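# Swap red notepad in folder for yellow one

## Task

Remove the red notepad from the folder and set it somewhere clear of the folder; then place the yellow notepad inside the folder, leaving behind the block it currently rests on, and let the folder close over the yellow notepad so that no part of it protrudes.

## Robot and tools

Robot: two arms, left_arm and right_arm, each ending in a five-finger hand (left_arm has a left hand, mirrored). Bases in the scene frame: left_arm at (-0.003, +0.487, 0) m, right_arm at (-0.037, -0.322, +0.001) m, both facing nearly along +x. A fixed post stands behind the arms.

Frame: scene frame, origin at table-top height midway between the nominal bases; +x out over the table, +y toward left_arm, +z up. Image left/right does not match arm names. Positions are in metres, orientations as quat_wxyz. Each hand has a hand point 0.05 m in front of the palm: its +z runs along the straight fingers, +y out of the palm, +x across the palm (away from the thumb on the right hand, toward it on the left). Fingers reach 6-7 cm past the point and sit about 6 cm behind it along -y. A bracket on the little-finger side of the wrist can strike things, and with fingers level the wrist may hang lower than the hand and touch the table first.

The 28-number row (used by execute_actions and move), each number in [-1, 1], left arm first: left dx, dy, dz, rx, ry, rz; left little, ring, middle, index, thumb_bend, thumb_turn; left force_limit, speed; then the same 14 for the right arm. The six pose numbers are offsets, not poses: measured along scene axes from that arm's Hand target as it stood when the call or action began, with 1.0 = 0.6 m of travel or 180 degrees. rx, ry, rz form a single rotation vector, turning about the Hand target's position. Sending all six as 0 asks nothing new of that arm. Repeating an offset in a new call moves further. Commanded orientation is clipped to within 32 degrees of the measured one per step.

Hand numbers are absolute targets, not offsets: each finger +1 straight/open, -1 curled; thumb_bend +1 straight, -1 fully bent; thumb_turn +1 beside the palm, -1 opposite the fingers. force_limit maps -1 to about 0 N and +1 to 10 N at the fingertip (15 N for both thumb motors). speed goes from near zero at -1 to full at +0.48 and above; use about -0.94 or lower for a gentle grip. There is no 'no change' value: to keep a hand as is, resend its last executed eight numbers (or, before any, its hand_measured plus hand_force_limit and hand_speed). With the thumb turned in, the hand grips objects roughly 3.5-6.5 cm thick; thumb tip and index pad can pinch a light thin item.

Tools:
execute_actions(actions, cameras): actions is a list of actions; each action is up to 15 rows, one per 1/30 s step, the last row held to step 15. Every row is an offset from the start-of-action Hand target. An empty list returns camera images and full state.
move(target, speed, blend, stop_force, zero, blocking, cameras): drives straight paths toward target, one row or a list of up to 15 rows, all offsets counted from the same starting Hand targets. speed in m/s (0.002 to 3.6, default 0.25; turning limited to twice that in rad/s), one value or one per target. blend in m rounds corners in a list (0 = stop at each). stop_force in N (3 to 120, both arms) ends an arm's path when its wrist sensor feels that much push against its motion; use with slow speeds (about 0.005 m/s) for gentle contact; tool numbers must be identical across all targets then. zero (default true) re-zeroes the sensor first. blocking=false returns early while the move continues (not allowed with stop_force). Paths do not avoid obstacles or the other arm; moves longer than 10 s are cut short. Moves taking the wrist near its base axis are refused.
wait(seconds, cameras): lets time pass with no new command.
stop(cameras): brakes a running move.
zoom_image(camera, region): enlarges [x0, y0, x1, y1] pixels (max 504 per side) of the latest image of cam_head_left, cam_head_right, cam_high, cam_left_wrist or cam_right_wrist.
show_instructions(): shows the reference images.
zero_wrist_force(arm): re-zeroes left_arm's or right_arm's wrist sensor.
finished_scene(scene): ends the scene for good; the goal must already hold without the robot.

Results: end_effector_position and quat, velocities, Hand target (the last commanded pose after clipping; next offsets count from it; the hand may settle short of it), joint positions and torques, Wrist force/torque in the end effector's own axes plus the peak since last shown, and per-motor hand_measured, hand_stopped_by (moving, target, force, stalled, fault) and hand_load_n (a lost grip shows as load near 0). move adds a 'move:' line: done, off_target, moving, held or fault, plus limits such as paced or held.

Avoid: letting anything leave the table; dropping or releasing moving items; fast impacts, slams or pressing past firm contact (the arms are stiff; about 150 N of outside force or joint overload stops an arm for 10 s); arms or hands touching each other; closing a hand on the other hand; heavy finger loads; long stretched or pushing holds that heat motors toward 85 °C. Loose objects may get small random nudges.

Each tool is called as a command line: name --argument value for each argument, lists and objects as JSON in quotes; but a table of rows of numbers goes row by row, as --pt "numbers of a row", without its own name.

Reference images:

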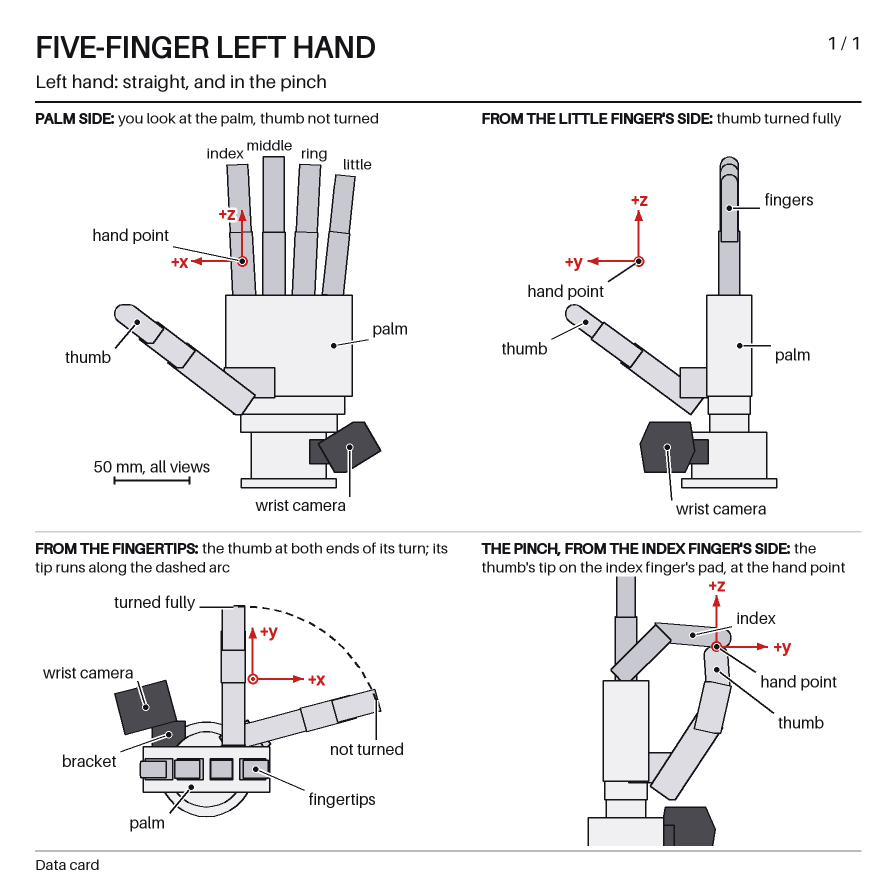

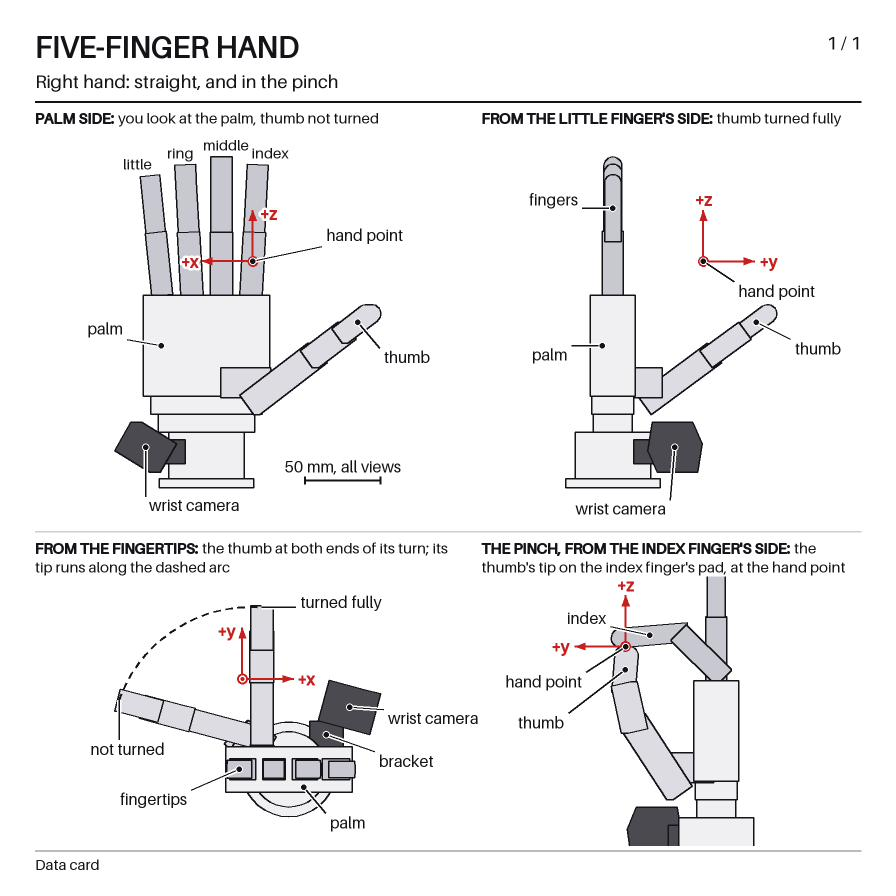

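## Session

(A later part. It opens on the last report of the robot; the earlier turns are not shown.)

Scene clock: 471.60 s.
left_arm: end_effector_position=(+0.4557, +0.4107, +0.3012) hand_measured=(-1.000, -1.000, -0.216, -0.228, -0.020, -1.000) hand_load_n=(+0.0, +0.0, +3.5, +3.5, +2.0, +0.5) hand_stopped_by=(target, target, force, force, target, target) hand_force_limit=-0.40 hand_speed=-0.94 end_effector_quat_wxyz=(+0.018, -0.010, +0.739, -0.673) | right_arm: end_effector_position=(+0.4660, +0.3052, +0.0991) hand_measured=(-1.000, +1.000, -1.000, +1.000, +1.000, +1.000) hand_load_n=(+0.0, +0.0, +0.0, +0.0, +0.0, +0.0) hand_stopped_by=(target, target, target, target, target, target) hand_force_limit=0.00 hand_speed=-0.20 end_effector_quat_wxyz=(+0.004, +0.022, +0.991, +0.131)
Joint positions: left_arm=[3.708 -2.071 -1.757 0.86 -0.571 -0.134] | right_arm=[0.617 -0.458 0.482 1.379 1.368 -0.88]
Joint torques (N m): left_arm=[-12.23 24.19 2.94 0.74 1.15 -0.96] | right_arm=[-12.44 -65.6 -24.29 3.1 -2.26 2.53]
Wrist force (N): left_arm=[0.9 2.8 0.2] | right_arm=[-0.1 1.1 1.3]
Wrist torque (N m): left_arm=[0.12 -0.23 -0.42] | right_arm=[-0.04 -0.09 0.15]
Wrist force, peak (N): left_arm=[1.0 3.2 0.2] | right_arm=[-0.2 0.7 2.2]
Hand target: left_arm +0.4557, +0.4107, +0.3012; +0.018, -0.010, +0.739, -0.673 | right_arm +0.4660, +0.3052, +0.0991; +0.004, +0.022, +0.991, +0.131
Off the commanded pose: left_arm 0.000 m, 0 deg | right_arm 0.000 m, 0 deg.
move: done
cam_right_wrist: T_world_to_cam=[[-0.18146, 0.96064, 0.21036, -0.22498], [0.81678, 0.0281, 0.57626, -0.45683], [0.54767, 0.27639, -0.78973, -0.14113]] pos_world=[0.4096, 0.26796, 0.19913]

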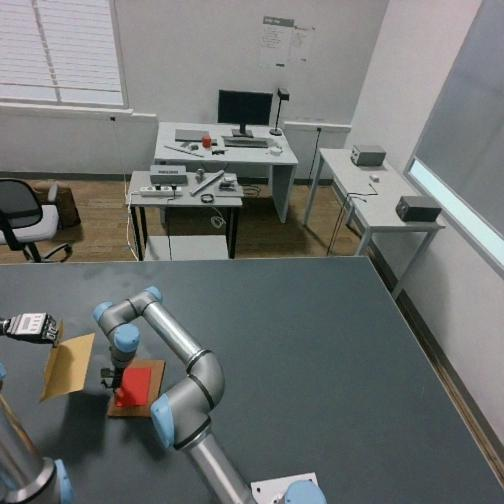

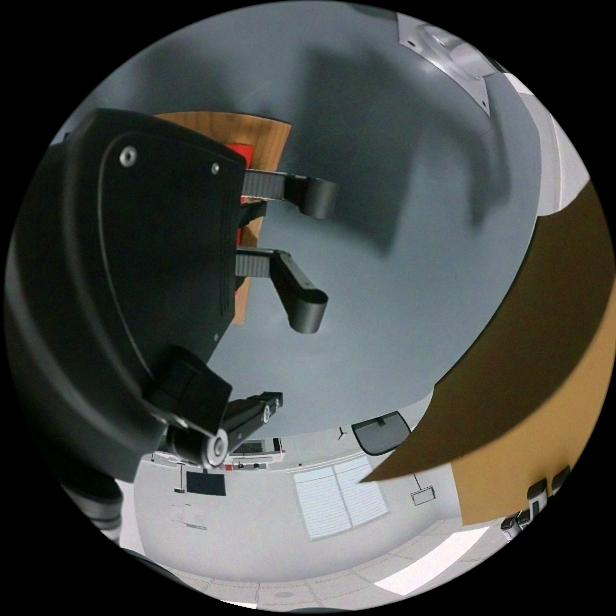

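move --pt "0 0 0 0 0 0 -1 -1 -0.38 -0.35 -0.02 -1 -0.4 -0.94 0 0 -0.0112 0 0 0 -1 1 -1 1 1 1 0 -0.2" --pt "0 0 0 0 0 0 -1 -1 -0.38 -0.35 -0.02 -1 -0.4 -0.94 -0.003 -0.0667 -0.0112 0 0 0 -1 1 -1 1 1 1 0 -0.2" --speed '[0.04,0.025]' --cameras '["cam_head_left","cam_right_wrist"]'

zoom_image --camera "cam_head_left" --region '[80, 340, 180, 430]'

Scene clock: 474.80 s.
left_arm: end_effector_position=(+0.4557, +0.4107, +0.3012) hand_measured=(-1.000, -1.000, -0.216, -0.228, -0.020, -1.000) hand_load_n=(+0.0, +0.0, +3.5, +3.5, +2.0, +0.0) hand_stopped_by=(target, target, force, force, target, target) hand_force_limit=-0.40 hand_speed=-0.94 end_effector_quat_wxyz=(+0.018, -0.010, +0.739, -0.673) | right_arm: end_effector_position=(+0.4643, +0.2651, +0.0924) hand_measured=(-1.000, +1.000, -1.000, +1.000, +1.000, +1.000) hand_load_n=(+0.0, +0.0, -0.5, +0.0, +0.0, +0.0) hand_stopped_by=(target, target, target, target, target, target) hand_force_limit=0.00 hand_speed=-0.20 end_effector_quat_wxyz=(+0.004, +0.022, +0.991, +0.131) end_effector_velocity=(+0.001, +0.000, +0.000) end_effector_angular_velocity=(-0.001, +0.002, -0.002)
Joint positions: left_arm=[3.708 -2.071 -1.757 0.86 -0.571 -0.134] | right_arm=[0.568 -0.58 0.74 1.254 1.361 -0.929]
Joint velocities: left_arm=[within noise] | right_arm=[0 0.003 -0.005 0.004 0 0.002]
Joint torques (N m): left_arm=[-12.46 22.94 2.93 0.97 1.09 -1.02] | right_arm=[10.12 -48.09 -29.42 3.57 -1.86 1.72]
Wrist force (N): left_arm=[1.0 2.9 0.3] | right_arm=[-0.3 0.9 1.4]
Wrist torque (N m): left_arm=[0.14 -0.25 -0.41] | right_arm=[-0.08 -0.08 0.26]
Wrist force, peak (N): left_arm=[1.0 3.2 0.1] | right_arm=[-0.1 1.5 1.5]
Hand target: left_arm +0.4557, +0.4107, +0.3012; +0.018, -0.010, +0.739, -0.673 | right_arm +0.4642, +0.2652, +0.0924; +0.004, +0.022, +0.991, +0.131
Off the commanded pose: left_arm 0.000 m, 0 deg | right_arm 0.000 m, 0 deg.
move: done
cam_right_wrist: T_world_to_cam=[[-0.18149, 0.96058, 0.21057, -0.18537], [0.81657, 0.02789, 0.57658, -0.45038], [0.54798, 0.27659, -0.78944, -0.13463]] pos_world=[0.4079, 0.22786, 0.19243]

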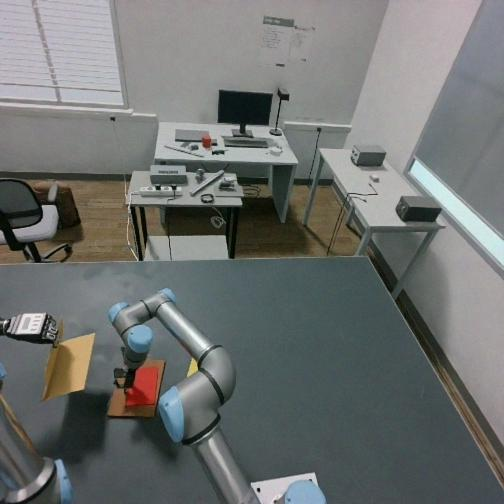

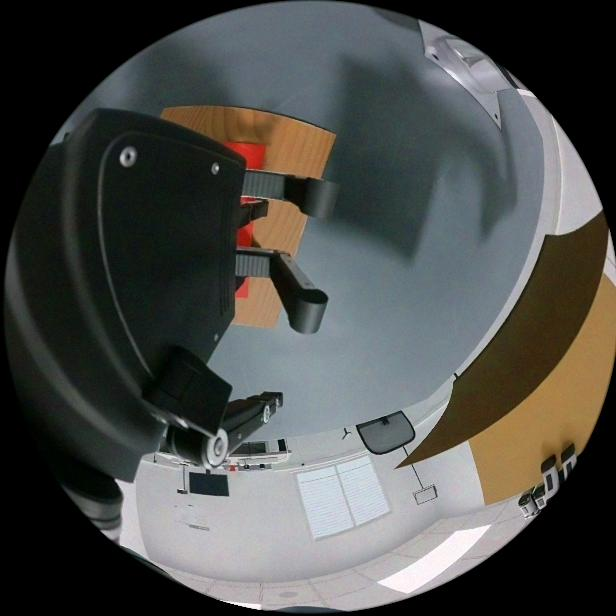

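Scaled by 5.040 from the camera's image (finer frame: 720x720).

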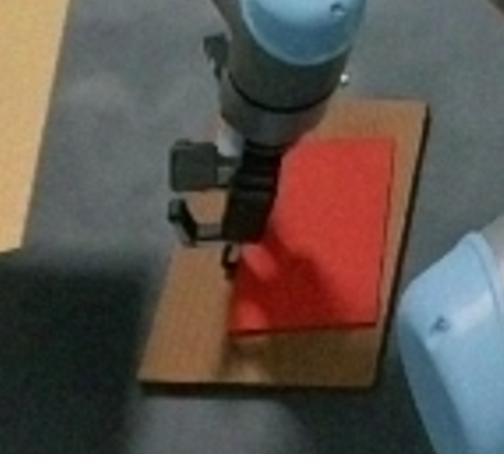

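move --target '[0,0,0,0,0,0,-1,-1,-0.38,-0.35,-0.02,-1,-0.4,-0.94, -0.0036,-0.0817,0,0,0,0,-1,1,-1,1,1,1,0,-0.2]' --speed 0.025 --cameras '["cam_head_left","cam_high"]'

zoom_image --camera "cam_head_left" --region '[80, 340, 180, 430]'

zoom_image --camera "cam_high" --region '[160, 160, 340, 310]'

Scene clock: 477.77 s.
left_arm: end_effector_position=(+0.4557, +0.4107, +0.3012) hand_measured=(-1.000, -1.000, -0.216, -0.228, -0.020, -1.000) hand_load_n=(+0.0, +0.0, +3.5, +3.5, +2.0, +0.5) hand_stopped_by=(target, target, force, force, target, target) hand_force_limit=-0.40 hand_speed=-0.94 end_effector_quat_wxyz=(+0.018, -0.010, +0.739, -0.673) | right_arm: end_effector_position=(+0.4622, +0.2160, +0.0924) hand_measured=(-1.000, +1.000, -1.000, +1.000, +1.000, +1.000) hand_load_n=(+0.0, +0.0, +0.0, +0.0, +0.0, +0.0) hand_stopped_by=(target, target, target, target, target, target) hand_force_limit=0.00 hand_speed=-0.20 end_effector_quat_wxyz=(+0.004, +0.022, +0.991, +0.131)
Joint positions: left_arm=[3.708 -2.071 -1.757 0.86 -0.571 -0.134] | right_arm=[0.503 -0.69 0.951 1.167 1.351 -0.994]
Joint torques (N m): left_arm=[-11.94 24.04 3.85 0.86 1.17 -0.95] | right_arm=[11.86 -43.78 -28.29 4.01 -1.72 1.85]
Wrist force (N): left_arm=[0.9 3.1 0.1] | right_arm=[-0.4 1.2 1.1]
Wrist torque (N m): left_arm=[0.17 -0.24 -0.42] | right_arm=[-0.01 -0.06 0.25]
Wrist force, peak (N): left_arm=[0.9 3.2 0.2] | right_arm=[0.2 1.6 1.5]
Hand target: left_arm +0.4557, +0.4107, +0.3012; +0.018, -0.010, +0.739, -0.673 | right_arm +0.4620, +0.2161, +0.0924; +0.004, +0.022, +0.991, +0.131
Off the commanded pose: left_arm 0.000 m, 0 deg | right_arm 0.000 m, 0 deg.
move: done

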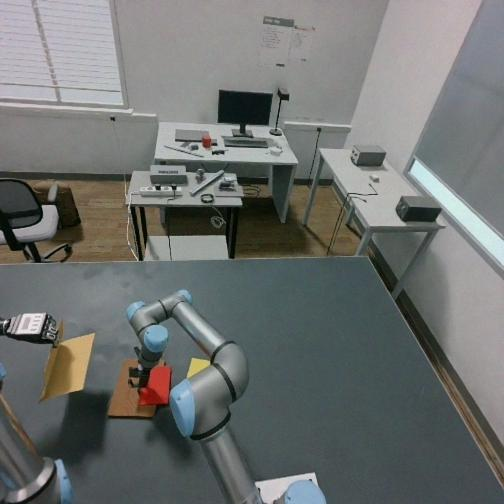

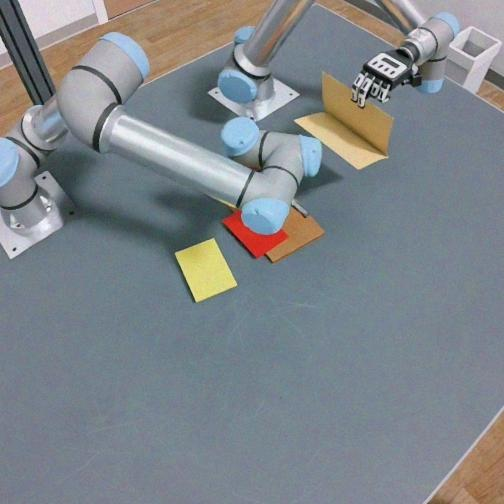

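Scaled by 5.040 from the camera's image (finer frame: 720x720).

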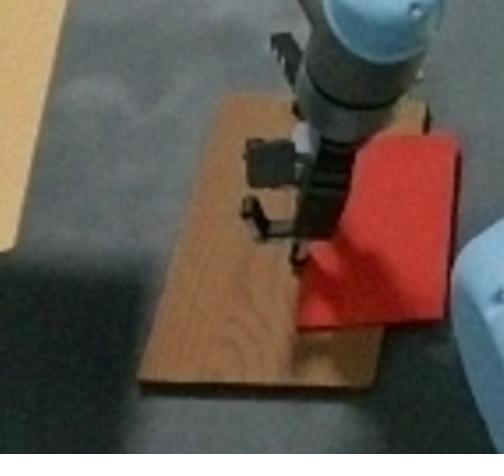

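Scaled by 2.800 from the camera's image (finer frame: 720x720).

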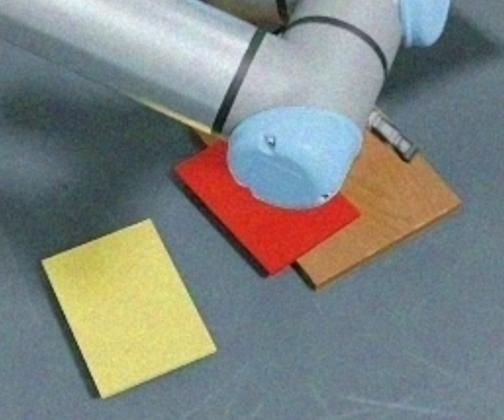

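move --pt "0 0 0 0 0 0 -1 -1 -0.38 -0.35 -0.02 -1 -0.4 -0.94 0.0004 0.01 0 0 0 0 -1 1 -1 1 1 1 0 -0.2" --pt "0 0 0 0 0 0 -1 -1 -0.38 -0.35 -0.02 -1 -0.4 -0.94 0 0.01 0.13 0 0 0 -1 1 -1 1 1 1 0 -0.2" --pt "0 0 0 0 0 0 -1 -1 -0.38 -0.35 -0.02 -1 -0.4 -0.94 -0.2083 -0.235 0.1 -0.08325 0.00363 0 -1 -1 -0.2 -0.15 0.6 -1 0 0.3" --speed '[0.03,0.15,0.2]' --blend '[0.003,0.02,0]'

move --pt "0 0 0 0 0 0 -1 -1 -0.38 -0.35 -0.02 -1 -0.4 -0.94 0 0 -0.195 0 0 0 -1 -1 -0.2 -0.15 0.6 -1 0 0.3" --pt "0 0 0 0 0 0 -1 -1 -0.38 -0.35 -0.02 -1 -0.4 -0.94 0 0 -0.2243 0 0 0 -1 -1 -0.2 -0.15 0.6 -1 0 0.3" --speed '[0.1,0.03]' --blend '[0.003,0]' --cameras '["cam_head_left","cam_right_wrist","cam_high"]'

Scene clock: 492.67 s.
left_arm: end_effector_position=(+0.4557, +0.4107, +0.3012) hand_measured=(-1.000, -1.000, -0.216, -0.228, -0.020, -1.000) hand_load_n=(+0.0, +0.5, +3.5, +3.5, +2.5, +0.5) hand_stopped_by=(target, target, force, force, target, target) hand_force_limit=-0.40 hand_speed=-0.94 end_effector_quat_wxyz=(+0.018, -0.010, +0.739, -0.673) | right_arm: end_effector_position=(+0.3370, +0.0751, +0.1524) hand_measured=(-1.000, -1.000, -0.200, -0.150, +0.600, -1.000) hand_load_n=(+0.0, +0.0, +0.0, +0.0, +0.0, +0.0) hand_stopped_by=(target, target, target, target, target, target) hand_force_limit=0.00 hand_speed=0.30 end_effector_quat_wxyz=(+0.001, +0.022, +1.000, +0.000)
Joint positions: left_arm=[3.708 -2.071 -1.757 0.86 -0.571 -0.134] | right_arm=[0.487 -1.097 1.459 1.207 1.572 -1.027]
Joint torques (N m): left_arm=[-12.51 23.96 3.83 0.79 1.15 -0.8] | right_arm=[10.85 -44.86 -8.53 3.37 2.53 1.94]
Wrist force (N): left_arm=[1.0 3.0 0.0] | right_arm=[-0.4 0.9 1.1]
Wrist torque (N m): left_arm=[0.18 -0.26 -0.42] | right_arm=[0.01 -0.05 0.20]
Wrist force, peak (N): left_arm=[1.2 3.1 0.2] | right_arm=[-0.5 1.1 2.5]
Hand target: left_arm +0.4557, +0.4107, +0.3012; +0.018, -0.010, +0.739, -0.673 | right_arm +0.3370, +0.0751, +0.1524; +0.001, +0.022, +1.000, +0.000
Off the commanded pose: left_arm 0.000 m, 0 deg | right_arm 0.000 m, 0 deg.
move: done

Scene clock: 494.70 s.
left_arm: end_effector_position=(+0.4557, +0.4107, +0.3012) hand_measured=(-1.000, -1.000, -0.216, -0.228, -0.020, -1.000) hand_load_n=(+0.0, +0.0, +3.5, +3.5, +2.0, +0.0) hand_stopped_by=(target, target, force, force, target, target) hand_force_limit=-0.40 hand_speed=-0.94 end_effector_quat_wxyz=(+0.018, -0.010, +0.739, -0.673) | right_arm: end_effector_position=(+0.3370, +0.0751, +0.0176) hand_measured=(-1.000, -1.000, -0.200, -0.150, +0.600, -1.000) hand_load_n=(+0.0, +0.0, +0.0, +0.0, +0.0, +0.0) hand_stopped_by=(target, target, target, target, target, target) hand_force_limit=0.00 hand_speed=0.30 end_effector_quat_wxyz=(+0.001, +0.022, +1.000, +0.000) end_effector_velocity=(+0.000, +0.000, +0.002) end_effector_angular_velocity=(+0.000, +0.001, -0.001)
Joint positions: left_arm=[3.708 -2.071 -1.757 0.86 -0.571 -0.134] | right_arm=[0.487 -0.943 1.598 0.913 1.572 -1.027]
Joint velocities: left_arm=[within noise] | right_arm=[0 -0.004 0 0.005 0 0.001]
Joint torques (N m): left_arm=[-11.9 23.6 3.78 0.9 1.18 -0.88] | right_arm=[2.08 -48.07 -19.7 4.48 -2.06 0.18]
Wrist force (N): left_arm=[0.9 3.1 0.0] | right_arm=[-0.3 1.0 1.0]
Wrist torque (N m): left_arm=[0.18 -0.24 -0.43] | right_arm=[0.03 -0.08 0.23]
Wrist force, peak (N): left_arm=[1.2 3.1 0.2] | right_arm=[-0.2 0.9 1.7]
Hand target: left_arm +0.4557, +0.4107, +0.3012; +0.018, -0.010, +0.739, -0.673 | right_arm +0.3370, +0.0751, +0.0178; +0.001, +0.022, +1.000, +0.000
Off the commanded pose: left_arm 0.000 m, 0 deg | right_arm 0.000 m, 0 deg.
move: done
cam_right_wrist: T_world_to_cam=[[-0.18047, 0.98263, -0.04313, -0.00777], [0.82314, 0.17489, 0.54023, -0.31057], [0.53839, 0.06199, -0.84041, -0.05114]] pos_world=[0.28178, 0.06512, 0.12447]
Images, in order (width x height): cam_head_left 504x504, cam_high 504x504, cam_right_wrist 616x616.

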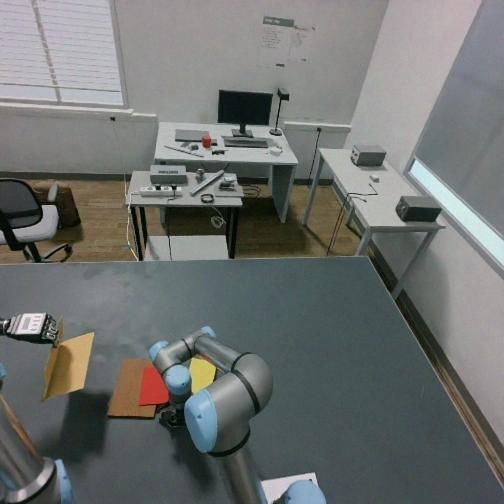

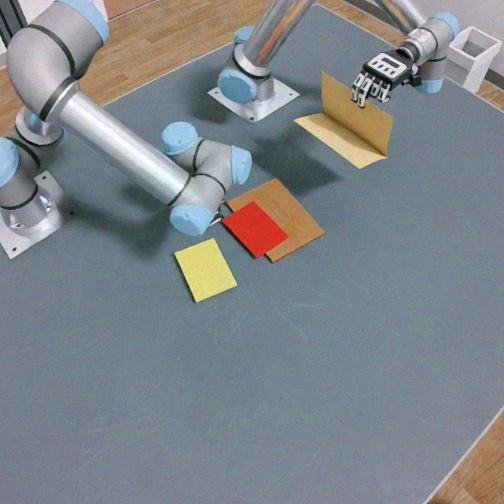

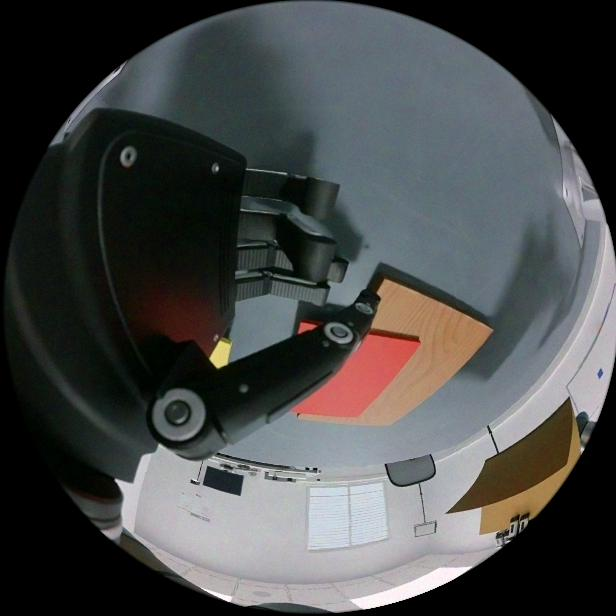

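zoom_image --camera "cam_right_wrist" --region '[220, 150, 440, 350]'

zoom_image --camera "cam_high" --region '[160, 160, 340, 310]'

Scaled by 2.291 from the camera's image (finer frame: 880x880).

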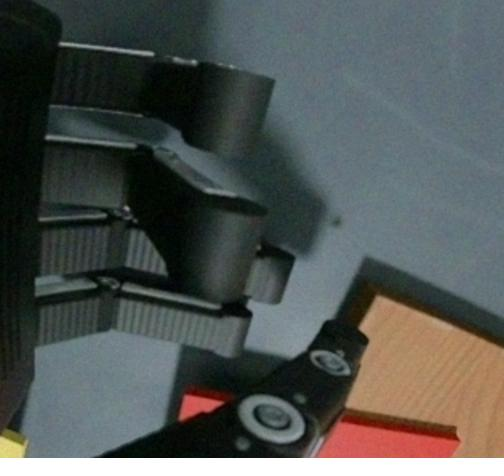

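Scaled by 2.800 from the camera's image (finer frame: 720x720).

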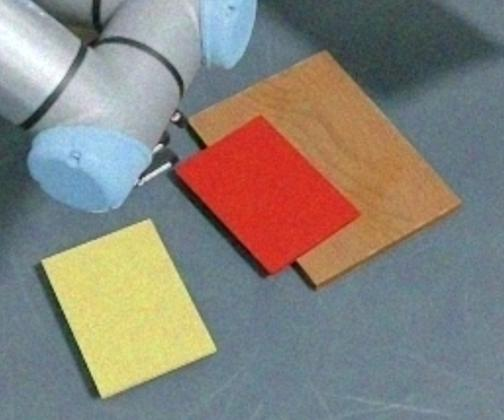

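move --target '[0,0,0,0,0,0,-1,-1,-0.38,-0.35,-0.02,-1,-0.4,-0.94, 0.175,0,0,0,0,0,-1,-1,-0.2,-0.15,0.6,-1,0,0.3]' --speed 0.03 --stop_force 4 --cameras '["cam_head_left","cam_high","cam_right_wrist"]'

zoom_image --camera "cam_right_wrist" --region '[220, 150, 440, 350]'

zoom_image --camera "cam_high" --region '[160, 160, 340, 310]'

Scene clock: 500.87 s.
left_arm: end_effector_position=(+0.4557, +0.4107, +0.3012) hand_measured=(-1.000, -1.000, -0.216, -0.228, -0.020, -1.000) hand_load_n=(+0.0, +0.5, +3.5, +3.5, +2.0, +0.0) hand_stopped_by=(target, target, force, force, target, target) hand_force_limit=-0.40 hand_speed=-0.94 end_effector_quat_wxyz=(+0.018, -0.010, +0.739, -0.673) | right_arm: end_effector_position=(+0.4420, +0.0751, +0.0178) hand_measured=(-1.000, -1.000, -0.200, -0.150, +0.600, -1.000) hand_load_n=(+0.0, +0.0, +0.0, +0.0, +0.0, +0.0) hand_stopped_by=(target, target, target, target, target, target) hand_force_limit=0.00 hand_speed=0.30 end_effector_quat_wxyz=(+0.001, +0.022, +1.000, +0.000)
Joint positions: left_arm=[3.708 -2.071 -1.757 0.86 -0.571 -0.134] | right_arm=[0.395 -0.78 1.298 1.051 1.572 -1.119]
Joint torques (N m): left_arm=[-11.79 23.67 4.8 0.74 1.22 -0.68] | right_arm=[10.93 -55.79 -6.8 0.26 -1.75 2.14]
Wrist force (N): left_arm=[0.8 2.9 0.1] | right_arm=[-0.2 0.8 1.3]
Wrist torque (N m): left_arm=[0.15 -0.23 -0.42] | right_arm=[-0.03 -0.06 0.25]
Wrist force, peak (N): left_arm=[1.0 3.2 0.0] | right_arm=[-0.3 1.0 1.6]
Hand target: left_arm +0.4557, +0.4107, +0.3012; +0.018, -0.010, +0.739, -0.673 | right_arm +0.4420, +0.0751, +0.0178; +0.001, +0.022, +1.000, +0.000
Off the commanded pose: left_arm 0.000 m, 0 deg | right_arm 0.000 m, 0 deg.
move: done
cam_right_wrist: T_world_to_cam=[[-0.18052, 0.98263, -0.04305, 0.0111], [0.82313, 0.17489, 0.54024, -0.39713], [0.53839, 0.06209, -0.84041, -0.10752]] pos_world=[0.38678, 0.06522, 0.12466]

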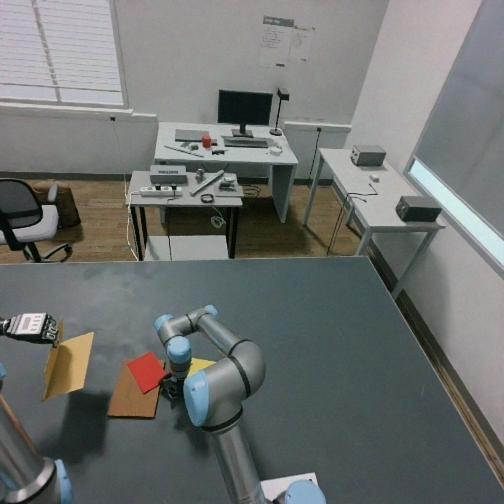

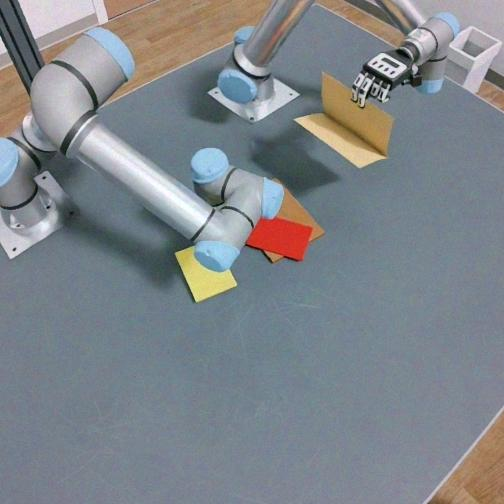

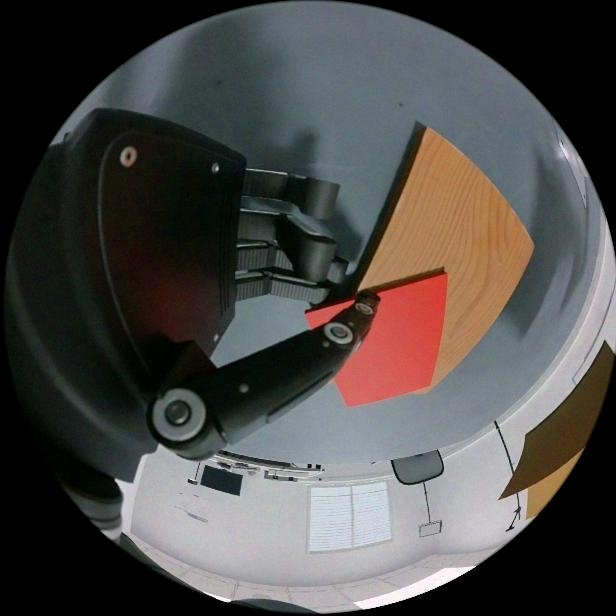

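Scaled by 2.291 from the camera's image (finer frame: 880x880).

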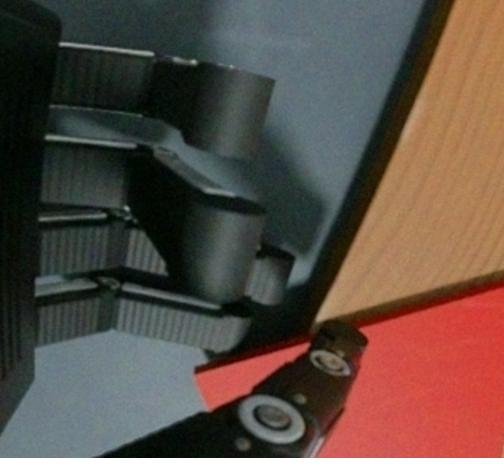

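Scaled by 2.800 from the camera's image (finer frame: 720x720).

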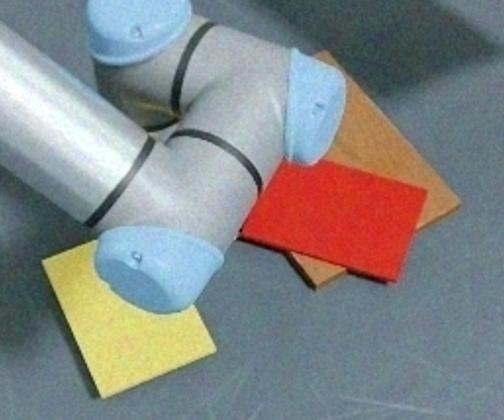

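move --pt "0 0 0 0 0 0 -1 -1 -0.38 -0.35 -0.02 -1 -0.4 -0.94 -0.01 -0.01 0 0 0 0 -1 -1 -0.2 -0.15 0.6 -1 0 0.3" --pt "0 0 0 0 0 0 -1 -1 -0.38 -0.35 -0.02 -1 -0.4 -0.94 -0.25 -0.05 0.2 0 0 0 -1 1 -1 1 1 1 0 -0.2" --speed '[0.03,0.2]' --blend '[0.002,0]' --cameras '["cam_head_left","cam_high"]'

zoom_image --camera "cam_head_left" --region '[80, 340, 220, 430]'

zoom_image --camera "cam_high" --region '[160, 160, 340, 310]'

Scene clock: 514.83 s.
left_arm: end_effector_position=(+0.4557, +0.4107, +0.3012) hand_measured=(-1.000, -1.000, -0.216, -0.228, -0.020, -1.000) hand_load_n=(+0.0, +0.0, +3.0, +3.5, +2.0, +0.0) hand_stopped_by=(target, target, force, force, target, target) hand_force_limit=-0.40 hand_speed=-0.94 end_effector_quat_wxyz=(+0.018, -0.010, +0.739, -0.673) | right_arm: end_effector_position=(+0.2920, +0.0451, +0.1378) hand_measured=(-1.000, +1.000, -1.000, +1.000, +1.000, +1.000) hand_load_n=(+0.0, +0.0, +0.0, +0.0, +0.0, +0.0) hand_stopped_by=(target, target, target, target, target, target) hand_force_limit=0.00 hand_speed=-0.20 end_effector_quat_wxyz=(+0.001, +0.022, +1.000, +0.000)
Joint positions: left_arm=[3.708 -2.071 -1.757 0.86 -0.571 -0.134] | right_arm=[0.475 -1.203 1.657 1.116 1.572 -1.038]
Joint torques (N m): left_arm=[-11.6 24.55 5.69 0.61 1.33 -0.7] | right_arm=[-12.98 -40.09 -7.66 4.2 1.17 -2.09]
Wrist force (N): left_arm=[1.0 2.9 -0.1] | right_arm=[0.0 1.1 1.3]
Wrist torque (N m): left_arm=[0.15 -0.25 -0.42] | right_arm=[0.02 -0.12 0.16]
Wrist force, peak (N): left_arm=[1.1 3.2 0.1] | right_arm=[-1.5 0.9 2.4]
Hand target: left_arm +0.4557, +0.4107, +0.3012; +0.018, -0.010, +0.739, -0.673 | right_arm +0.2920, +0.0451, +0.1378; +0.001, +0.022, +1.000, +0.000
Off the commanded pose: left_arm 0.000 m, 0 deg | right_arm 0.000 m, 0 deg.
move: done

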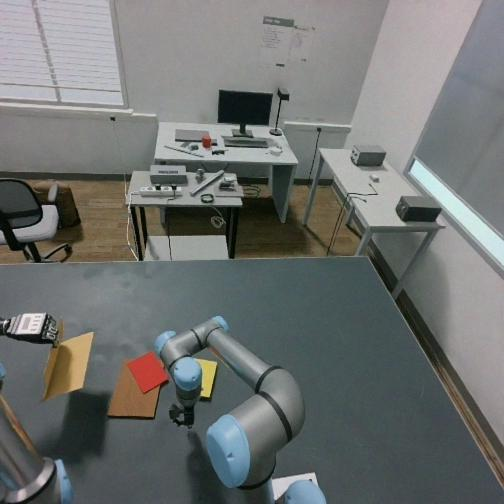

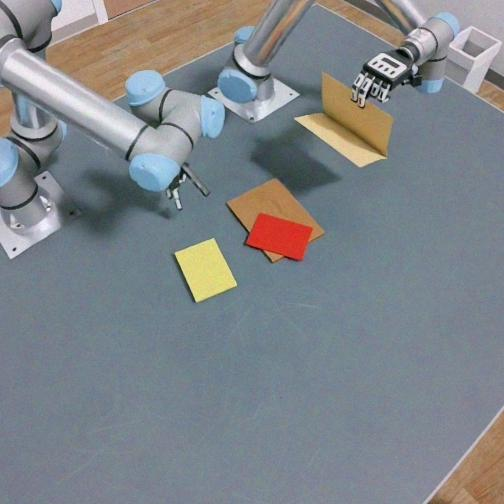

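Scaled by 3.600 from the camera's image (finer frame: 720x720).

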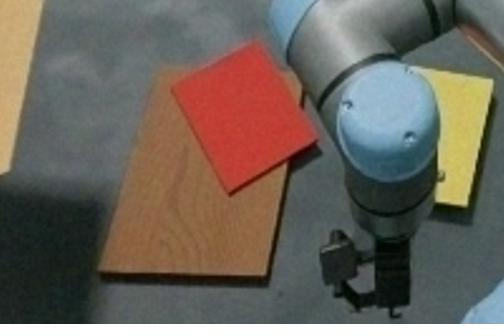

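Scaled by 2.800 from the camera's image (finer frame: 720x720).

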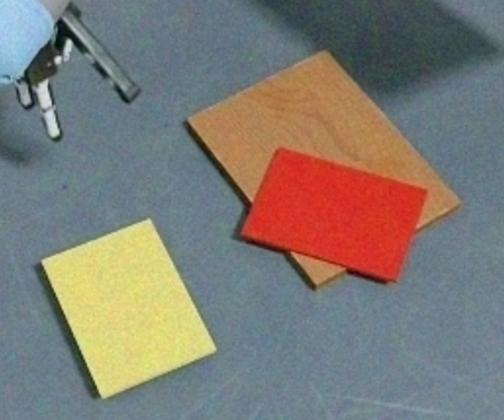

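move --pt "0 0 0 0 0 0 -1 -1 -0.38 -0.35 -0.02 -1 -0.4 -0.94 0.1 0.03 0.12 0 0 0 -1 1 -1 1 1 1 0 -0.2" --pt "0 0 0 0 0 0 -1 -1 -0.38 -0.35 -0.02 -1 -0.4 -0.94 0.5247 0.234 0.12 0.1239 -0.0747 -0.3115 -1 1 -1 1 1 1 0 -0.2" --pt "0 0 0 0 0 0 -1 -1 -0.38 -0.35 -0.02 -1 -0.4 -0.94 0.5247 0.234 -0.05 0.1239 -0.0747 -0.3115 -1 1 -1 1 1 1 0 -0.2" --speed '[0.2,0.2,0.1]' --blend '[0.03,0.01,0]' --cameras '["cam_head_left","cam_high","cam_right_wrist"]'

zoom_image --camera "cam_head_left" --region '[80, 340, 220, 430]'

Scene clock: 525.30 s.
left_arm: end_effector_position=(+0.4557, +0.4107, +0.3012) hand_measured=(-1.000, -1.000, -0.216, -0.228, -0.020, -1.000) hand_load_n=(+0.0, +0.0, +3.5, +3.5, +2.0, +0.0) hand_stopped_by=(target, target, force, force, target, target) hand_force_limit=-0.40 hand_speed=-0.94 end_effector_quat_wxyz=(+0.018, -0.010, +0.739, -0.673) | right_arm: end_effector_position=(+0.6068, +0.1855, +0.1077) hand_measured=(-1.000, +1.000, -1.000, +1.000, +1.000, +1.000) hand_load_n=(+0.0, +0.0, +0.0, +0.0, +0.0, +0.0) hand_stopped_by=(target, target, target, target, target, target) hand_force_limit=0.00 hand_speed=-0.20 end_effector_quat_wxyz=(+0.109, +0.485, +0.847, +0.187)
Joint positions: left_arm=[3.708 -2.071 -1.757 0.86 -0.571 -0.134] | right_arm=[0.532 -0.583 0.7 1.017 1.579 0.012]
Joint torques (N m): left_arm=[-11.69 24.47 5.06 0.77 1.27 -0.75] | right_arm=[-12.54 -64.48 -23.74 2.16 -1.88 -1.11]
Wrist force (N): left_arm=[0.8 3.0 0.1] | right_arm=[0.1 1.0 1.7]
Wrist torque (N m): left_arm=[0.15 -0.22 -0.43] | right_arm=[-0.10 -0.13 0.26]
Wrist force, peak (N): left_arm=[1.1 3.2 -0.1] | right_arm=[-0.1 0.3 2.7]
Hand target: left_arm +0.4557, +0.4107, +0.3012; +0.018, -0.010, +0.739, -0.673 | right_arm +0.6069, +0.1855, +0.1078; +0.109, +0.485, +0.848, +0.187
Off the commanded pose: left_arm 0.000 m, 0 deg | right_arm 0.000 m, 0 deg.
move: done
cam_right_wrist: T_world_to_cam=[[0.66303, 0.64953, 0.37217, -0.55856], [0.38097, -0.72073, 0.57915, -0.17039], [0.6444, -0.24221, -0.72531, -0.1478]] pos_world=[0.5305, 0.20419, 0.19935]

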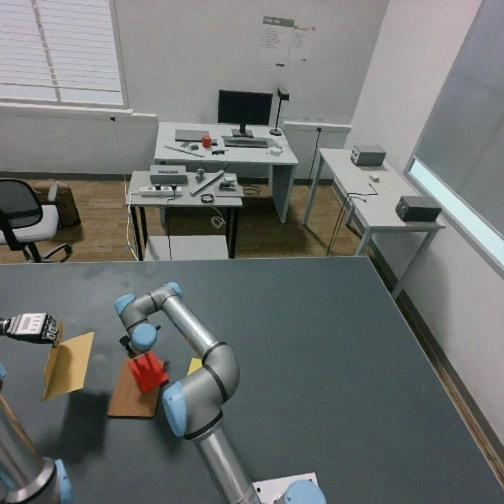

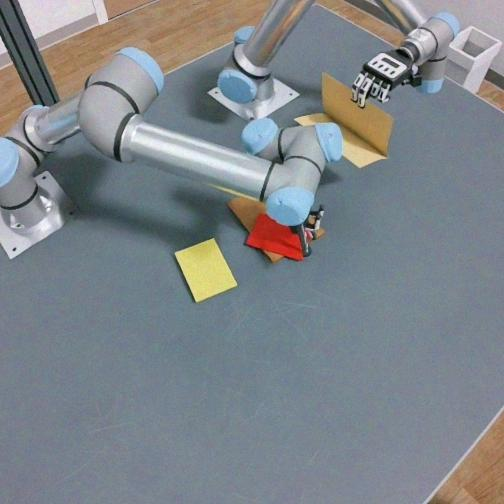

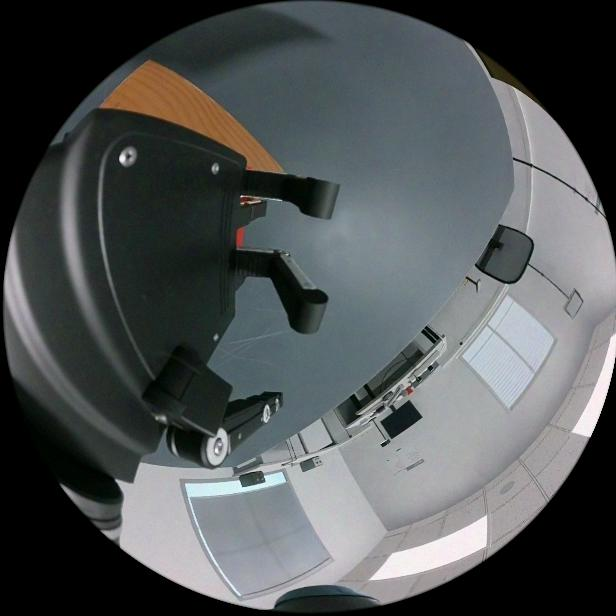

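Scaled by 3.600 from the camera's image (finer frame: 720x720).

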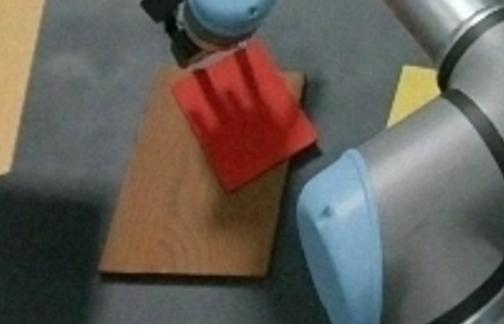

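move --pt "0 0 0 0 0 0 -1 -1 -0.38 -0.35 -0.02 -1 -0.4 -0.94 0 0 -0.0153 0 0 0 -1 1 -1 1 1 1 0 -0.2" --pt "0 0 0 0 0 0 -1 -1 -0.38 -0.35 -0.02 -1 -0.4 -0.94 -0.1293 -0.0761 -0.0153 0 0 0 -1 1 -1 1 1 1 0 -0.2" --speed '[0.05,0.025]' --cameras '["cam_head_left","cam_high"]'

Scene clock: 544.97 s.
left_arm: end_effector_position=(+0.4557, +0.4107, +0.3012) hand_measured=(-1.000, -1.000, -0.216, -0.228, -0.020, -1.000) hand_load_n=(+0.0, +0.0, +3.5, +3.5, +2.0, +0.0) hand_stopped_by=(target, target, force, force, target, target) hand_force_limit=-0.40 hand_speed=-0.94 end_effector_quat_wxyz=(+0.018, -0.010, +0.739, -0.673) | right_arm: end_effector_position=(+0.5293, +0.1399, +0.0987) hand_measured=(-1.000, +1.000, -1.000, +1.000, +1.000, +1.000) hand_load_n=(+0.0, +0.0, +0.0, +0.0, -0.5, +0.0) hand_stopped_by=(target, target, target, target, target, target) hand_force_limit=0.00 hand_speed=-0.20 end_effector_quat_wxyz=(+0.109, +0.485, +0.847, +0.187)
Joint positions: left_arm=[3.708 -2.071 -1.757 0.86 -0.571 -0.134] | right_arm=[0.534 -0.831 1.183 0.782 1.58 0.013]
Joint torques (N m): left_arm=[-11.85 25.03 6.13 0.74 1.1 -0.48] | right_arm=[8.91 -40.24 -28.12 3.2 1.95 2.14]
Wrist force (N): left_arm=[1.0 2.9 0.1] | right_arm=[-0.4 0.9 1.8]
Wrist torque (N m): left_arm=[0.15 -0.25 -0.41] | right_arm=[-0.10 -0.06 0.03]
Wrist force, peak (N): left_arm=[1.1 3.2 0.3] | right_arm=[0.1 1.4 2.1]
Hand target: left_arm +0.4557, +0.4107, +0.3012; +0.018, -0.010, +0.739, -0.673 | right_arm +0.5293, +0.1399, +0.0986; +0.109, +0.485, +0.848, +0.187
Off the commanded pose: left_arm 0.000 m, 0 deg | right_arm 0.000 m, 0 deg.
move: done

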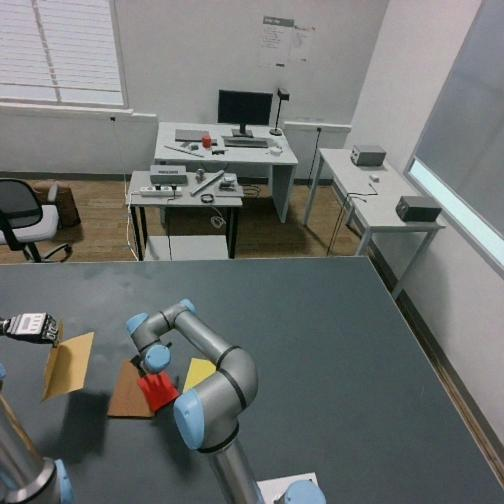

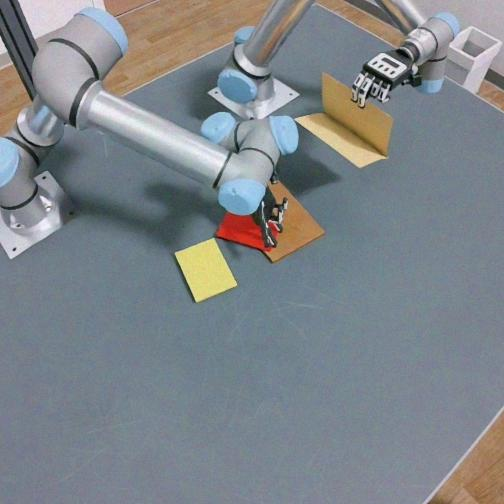

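zoom_image --camera "cam_high" --region '[170, 170, 340, 310]'

zoom_image --camera "cam_head_left" --region '[80, 340, 220, 430]'

Scaled by 2.965 from the camera's image (finer frame: 720x720).

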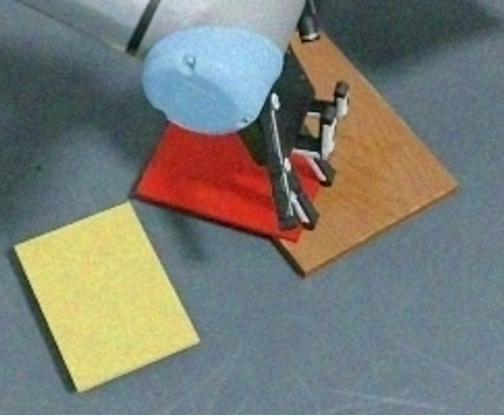

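Scaled by 3.600 from the camera's image (finer frame: 720x720).

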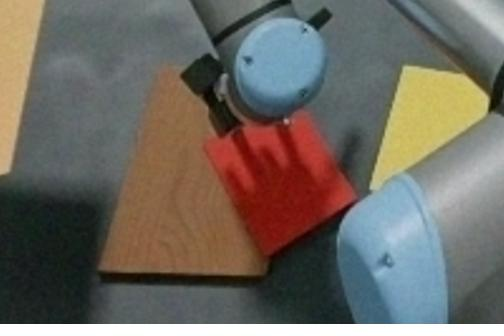

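move --target '[0,0,0,0,0,0,-1,-1,-0.38,-0.35,-0.02,-1,-0.4,-0.94,-0.0575,-0.0338,0,0,0,0,-1,1,-1,1,1,1,0,-0.2]' --speed 0.02 --cameras '["cam_head_left","cam_high","cam_right_wrist"]'

zoom_image --camera "cam_high" --region '[170, 170, 340, 310]'

zoom_image --camera "cam_head_left" --region '[80, 340, 220, 430]'

Scene clock: 549.90 s.
left_arm: end_effector_position=(+0.4557, +0.4107, +0.3012) hand_measured=(-1.000, -1.000, -0.216, -0.228, -0.020, -1.000) hand_load_n=(+0.0, +0.0, +3.5, +3.5, +2.0, +0.0) hand_stopped_by=(target, target, force, force, target, target) hand_force_limit=-0.40 hand_speed=-0.94 end_effector_quat_wxyz=(+0.018, -0.010, +0.739, -0.673) | right_arm: end_effector_position=(+0.4948, +0.1196, +0.0987) hand_measured=(-1.000, +1.000, -1.000, +1.000, +1.000, +1.000) hand_load_n=(+0.0, +0.0, +0.0, +0.0, +0.0, +0.0) hand_stopped_by=(target, target, target, target, target, target) hand_force_limit=0.00 hand_speed=-0.20 end_effector_quat_wxyz=(+0.109, +0.485, +0.847, +0.187)
Joint positions: left_arm=[3.708 -2.071 -1.757 0.86 -0.571 -0.134] | right_arm=[0.535 -0.923 1.343 0.714 1.58 0.015]
Joint torques (N m): left_arm=[-11.61 25.33 6.35 0.68 1.16 -0.42] | right_arm=[9.05 -35.64 -27.1 3.21 2.38 2.24]
Wrist force (N): left_arm=[0.9 3.0 0.5] | right_arm=[-0.2 1.6 1.4]
Wrist torque (N m): left_arm=[0.14 -0.22 -0.42] | right_arm=[0.01 -0.07 0.04]
Wrist force, peak (N): left_arm=[1.0 3.2 0.2] | right_arm=[-0.2 1.6 1.8]
Hand target: left_arm +0.4557, +0.4107, +0.3012; +0.018, -0.010, +0.739, -0.673 | right_arm +0.4948, +0.1196, +0.0986; +0.109, +0.485, +0.848, +0.187
Off the commanded pose: left_arm 0.000 m, 0 deg | right_arm 0.000 m, 0 deg.
move: done
cam_right_wrist: T_world_to_cam=[[0.66289, 0.64946, 0.37253, -0.43797], [0.38073, -0.72082, 0.57918, -0.16988], [0.64469, -0.2421, -0.7251, -0.09833]] pos_world=[0.41839, 0.13819, 0.19025]

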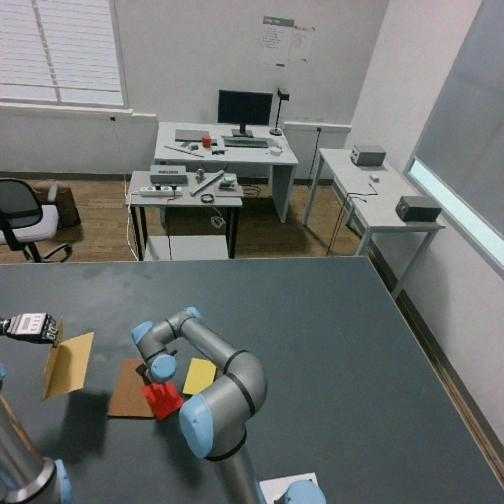

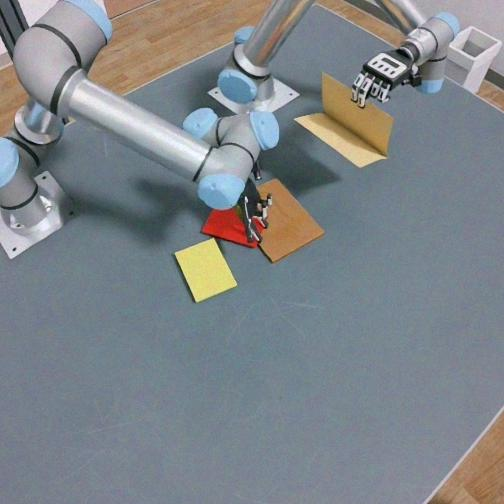

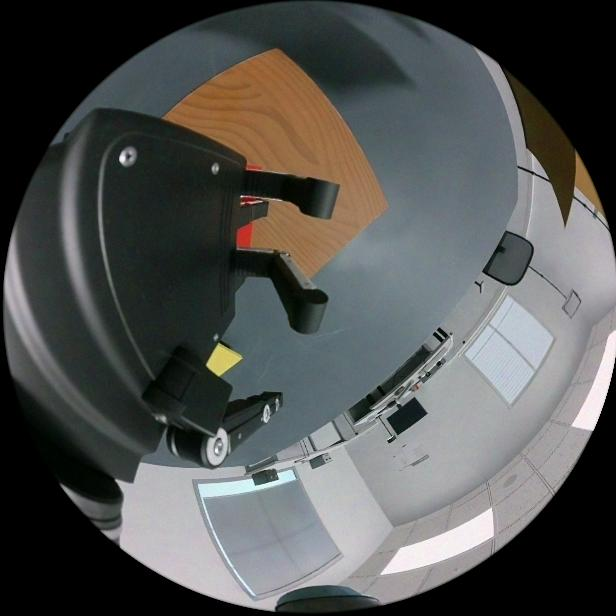

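Scaled by 2.965 from the camera's image (finer frame: 720x720).

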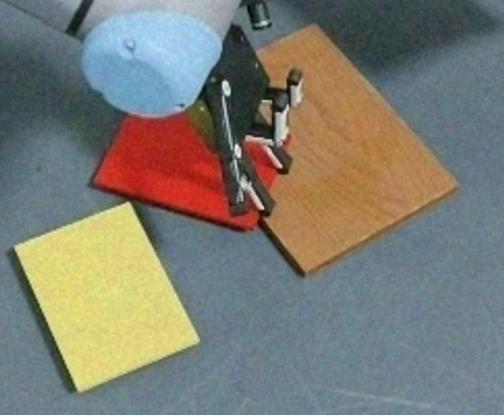

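Scaled by 3.600 from the camera's image (finer frame: 720x720).

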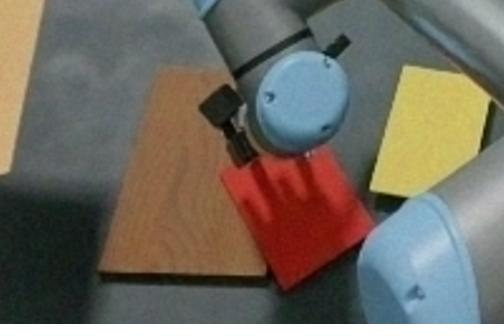

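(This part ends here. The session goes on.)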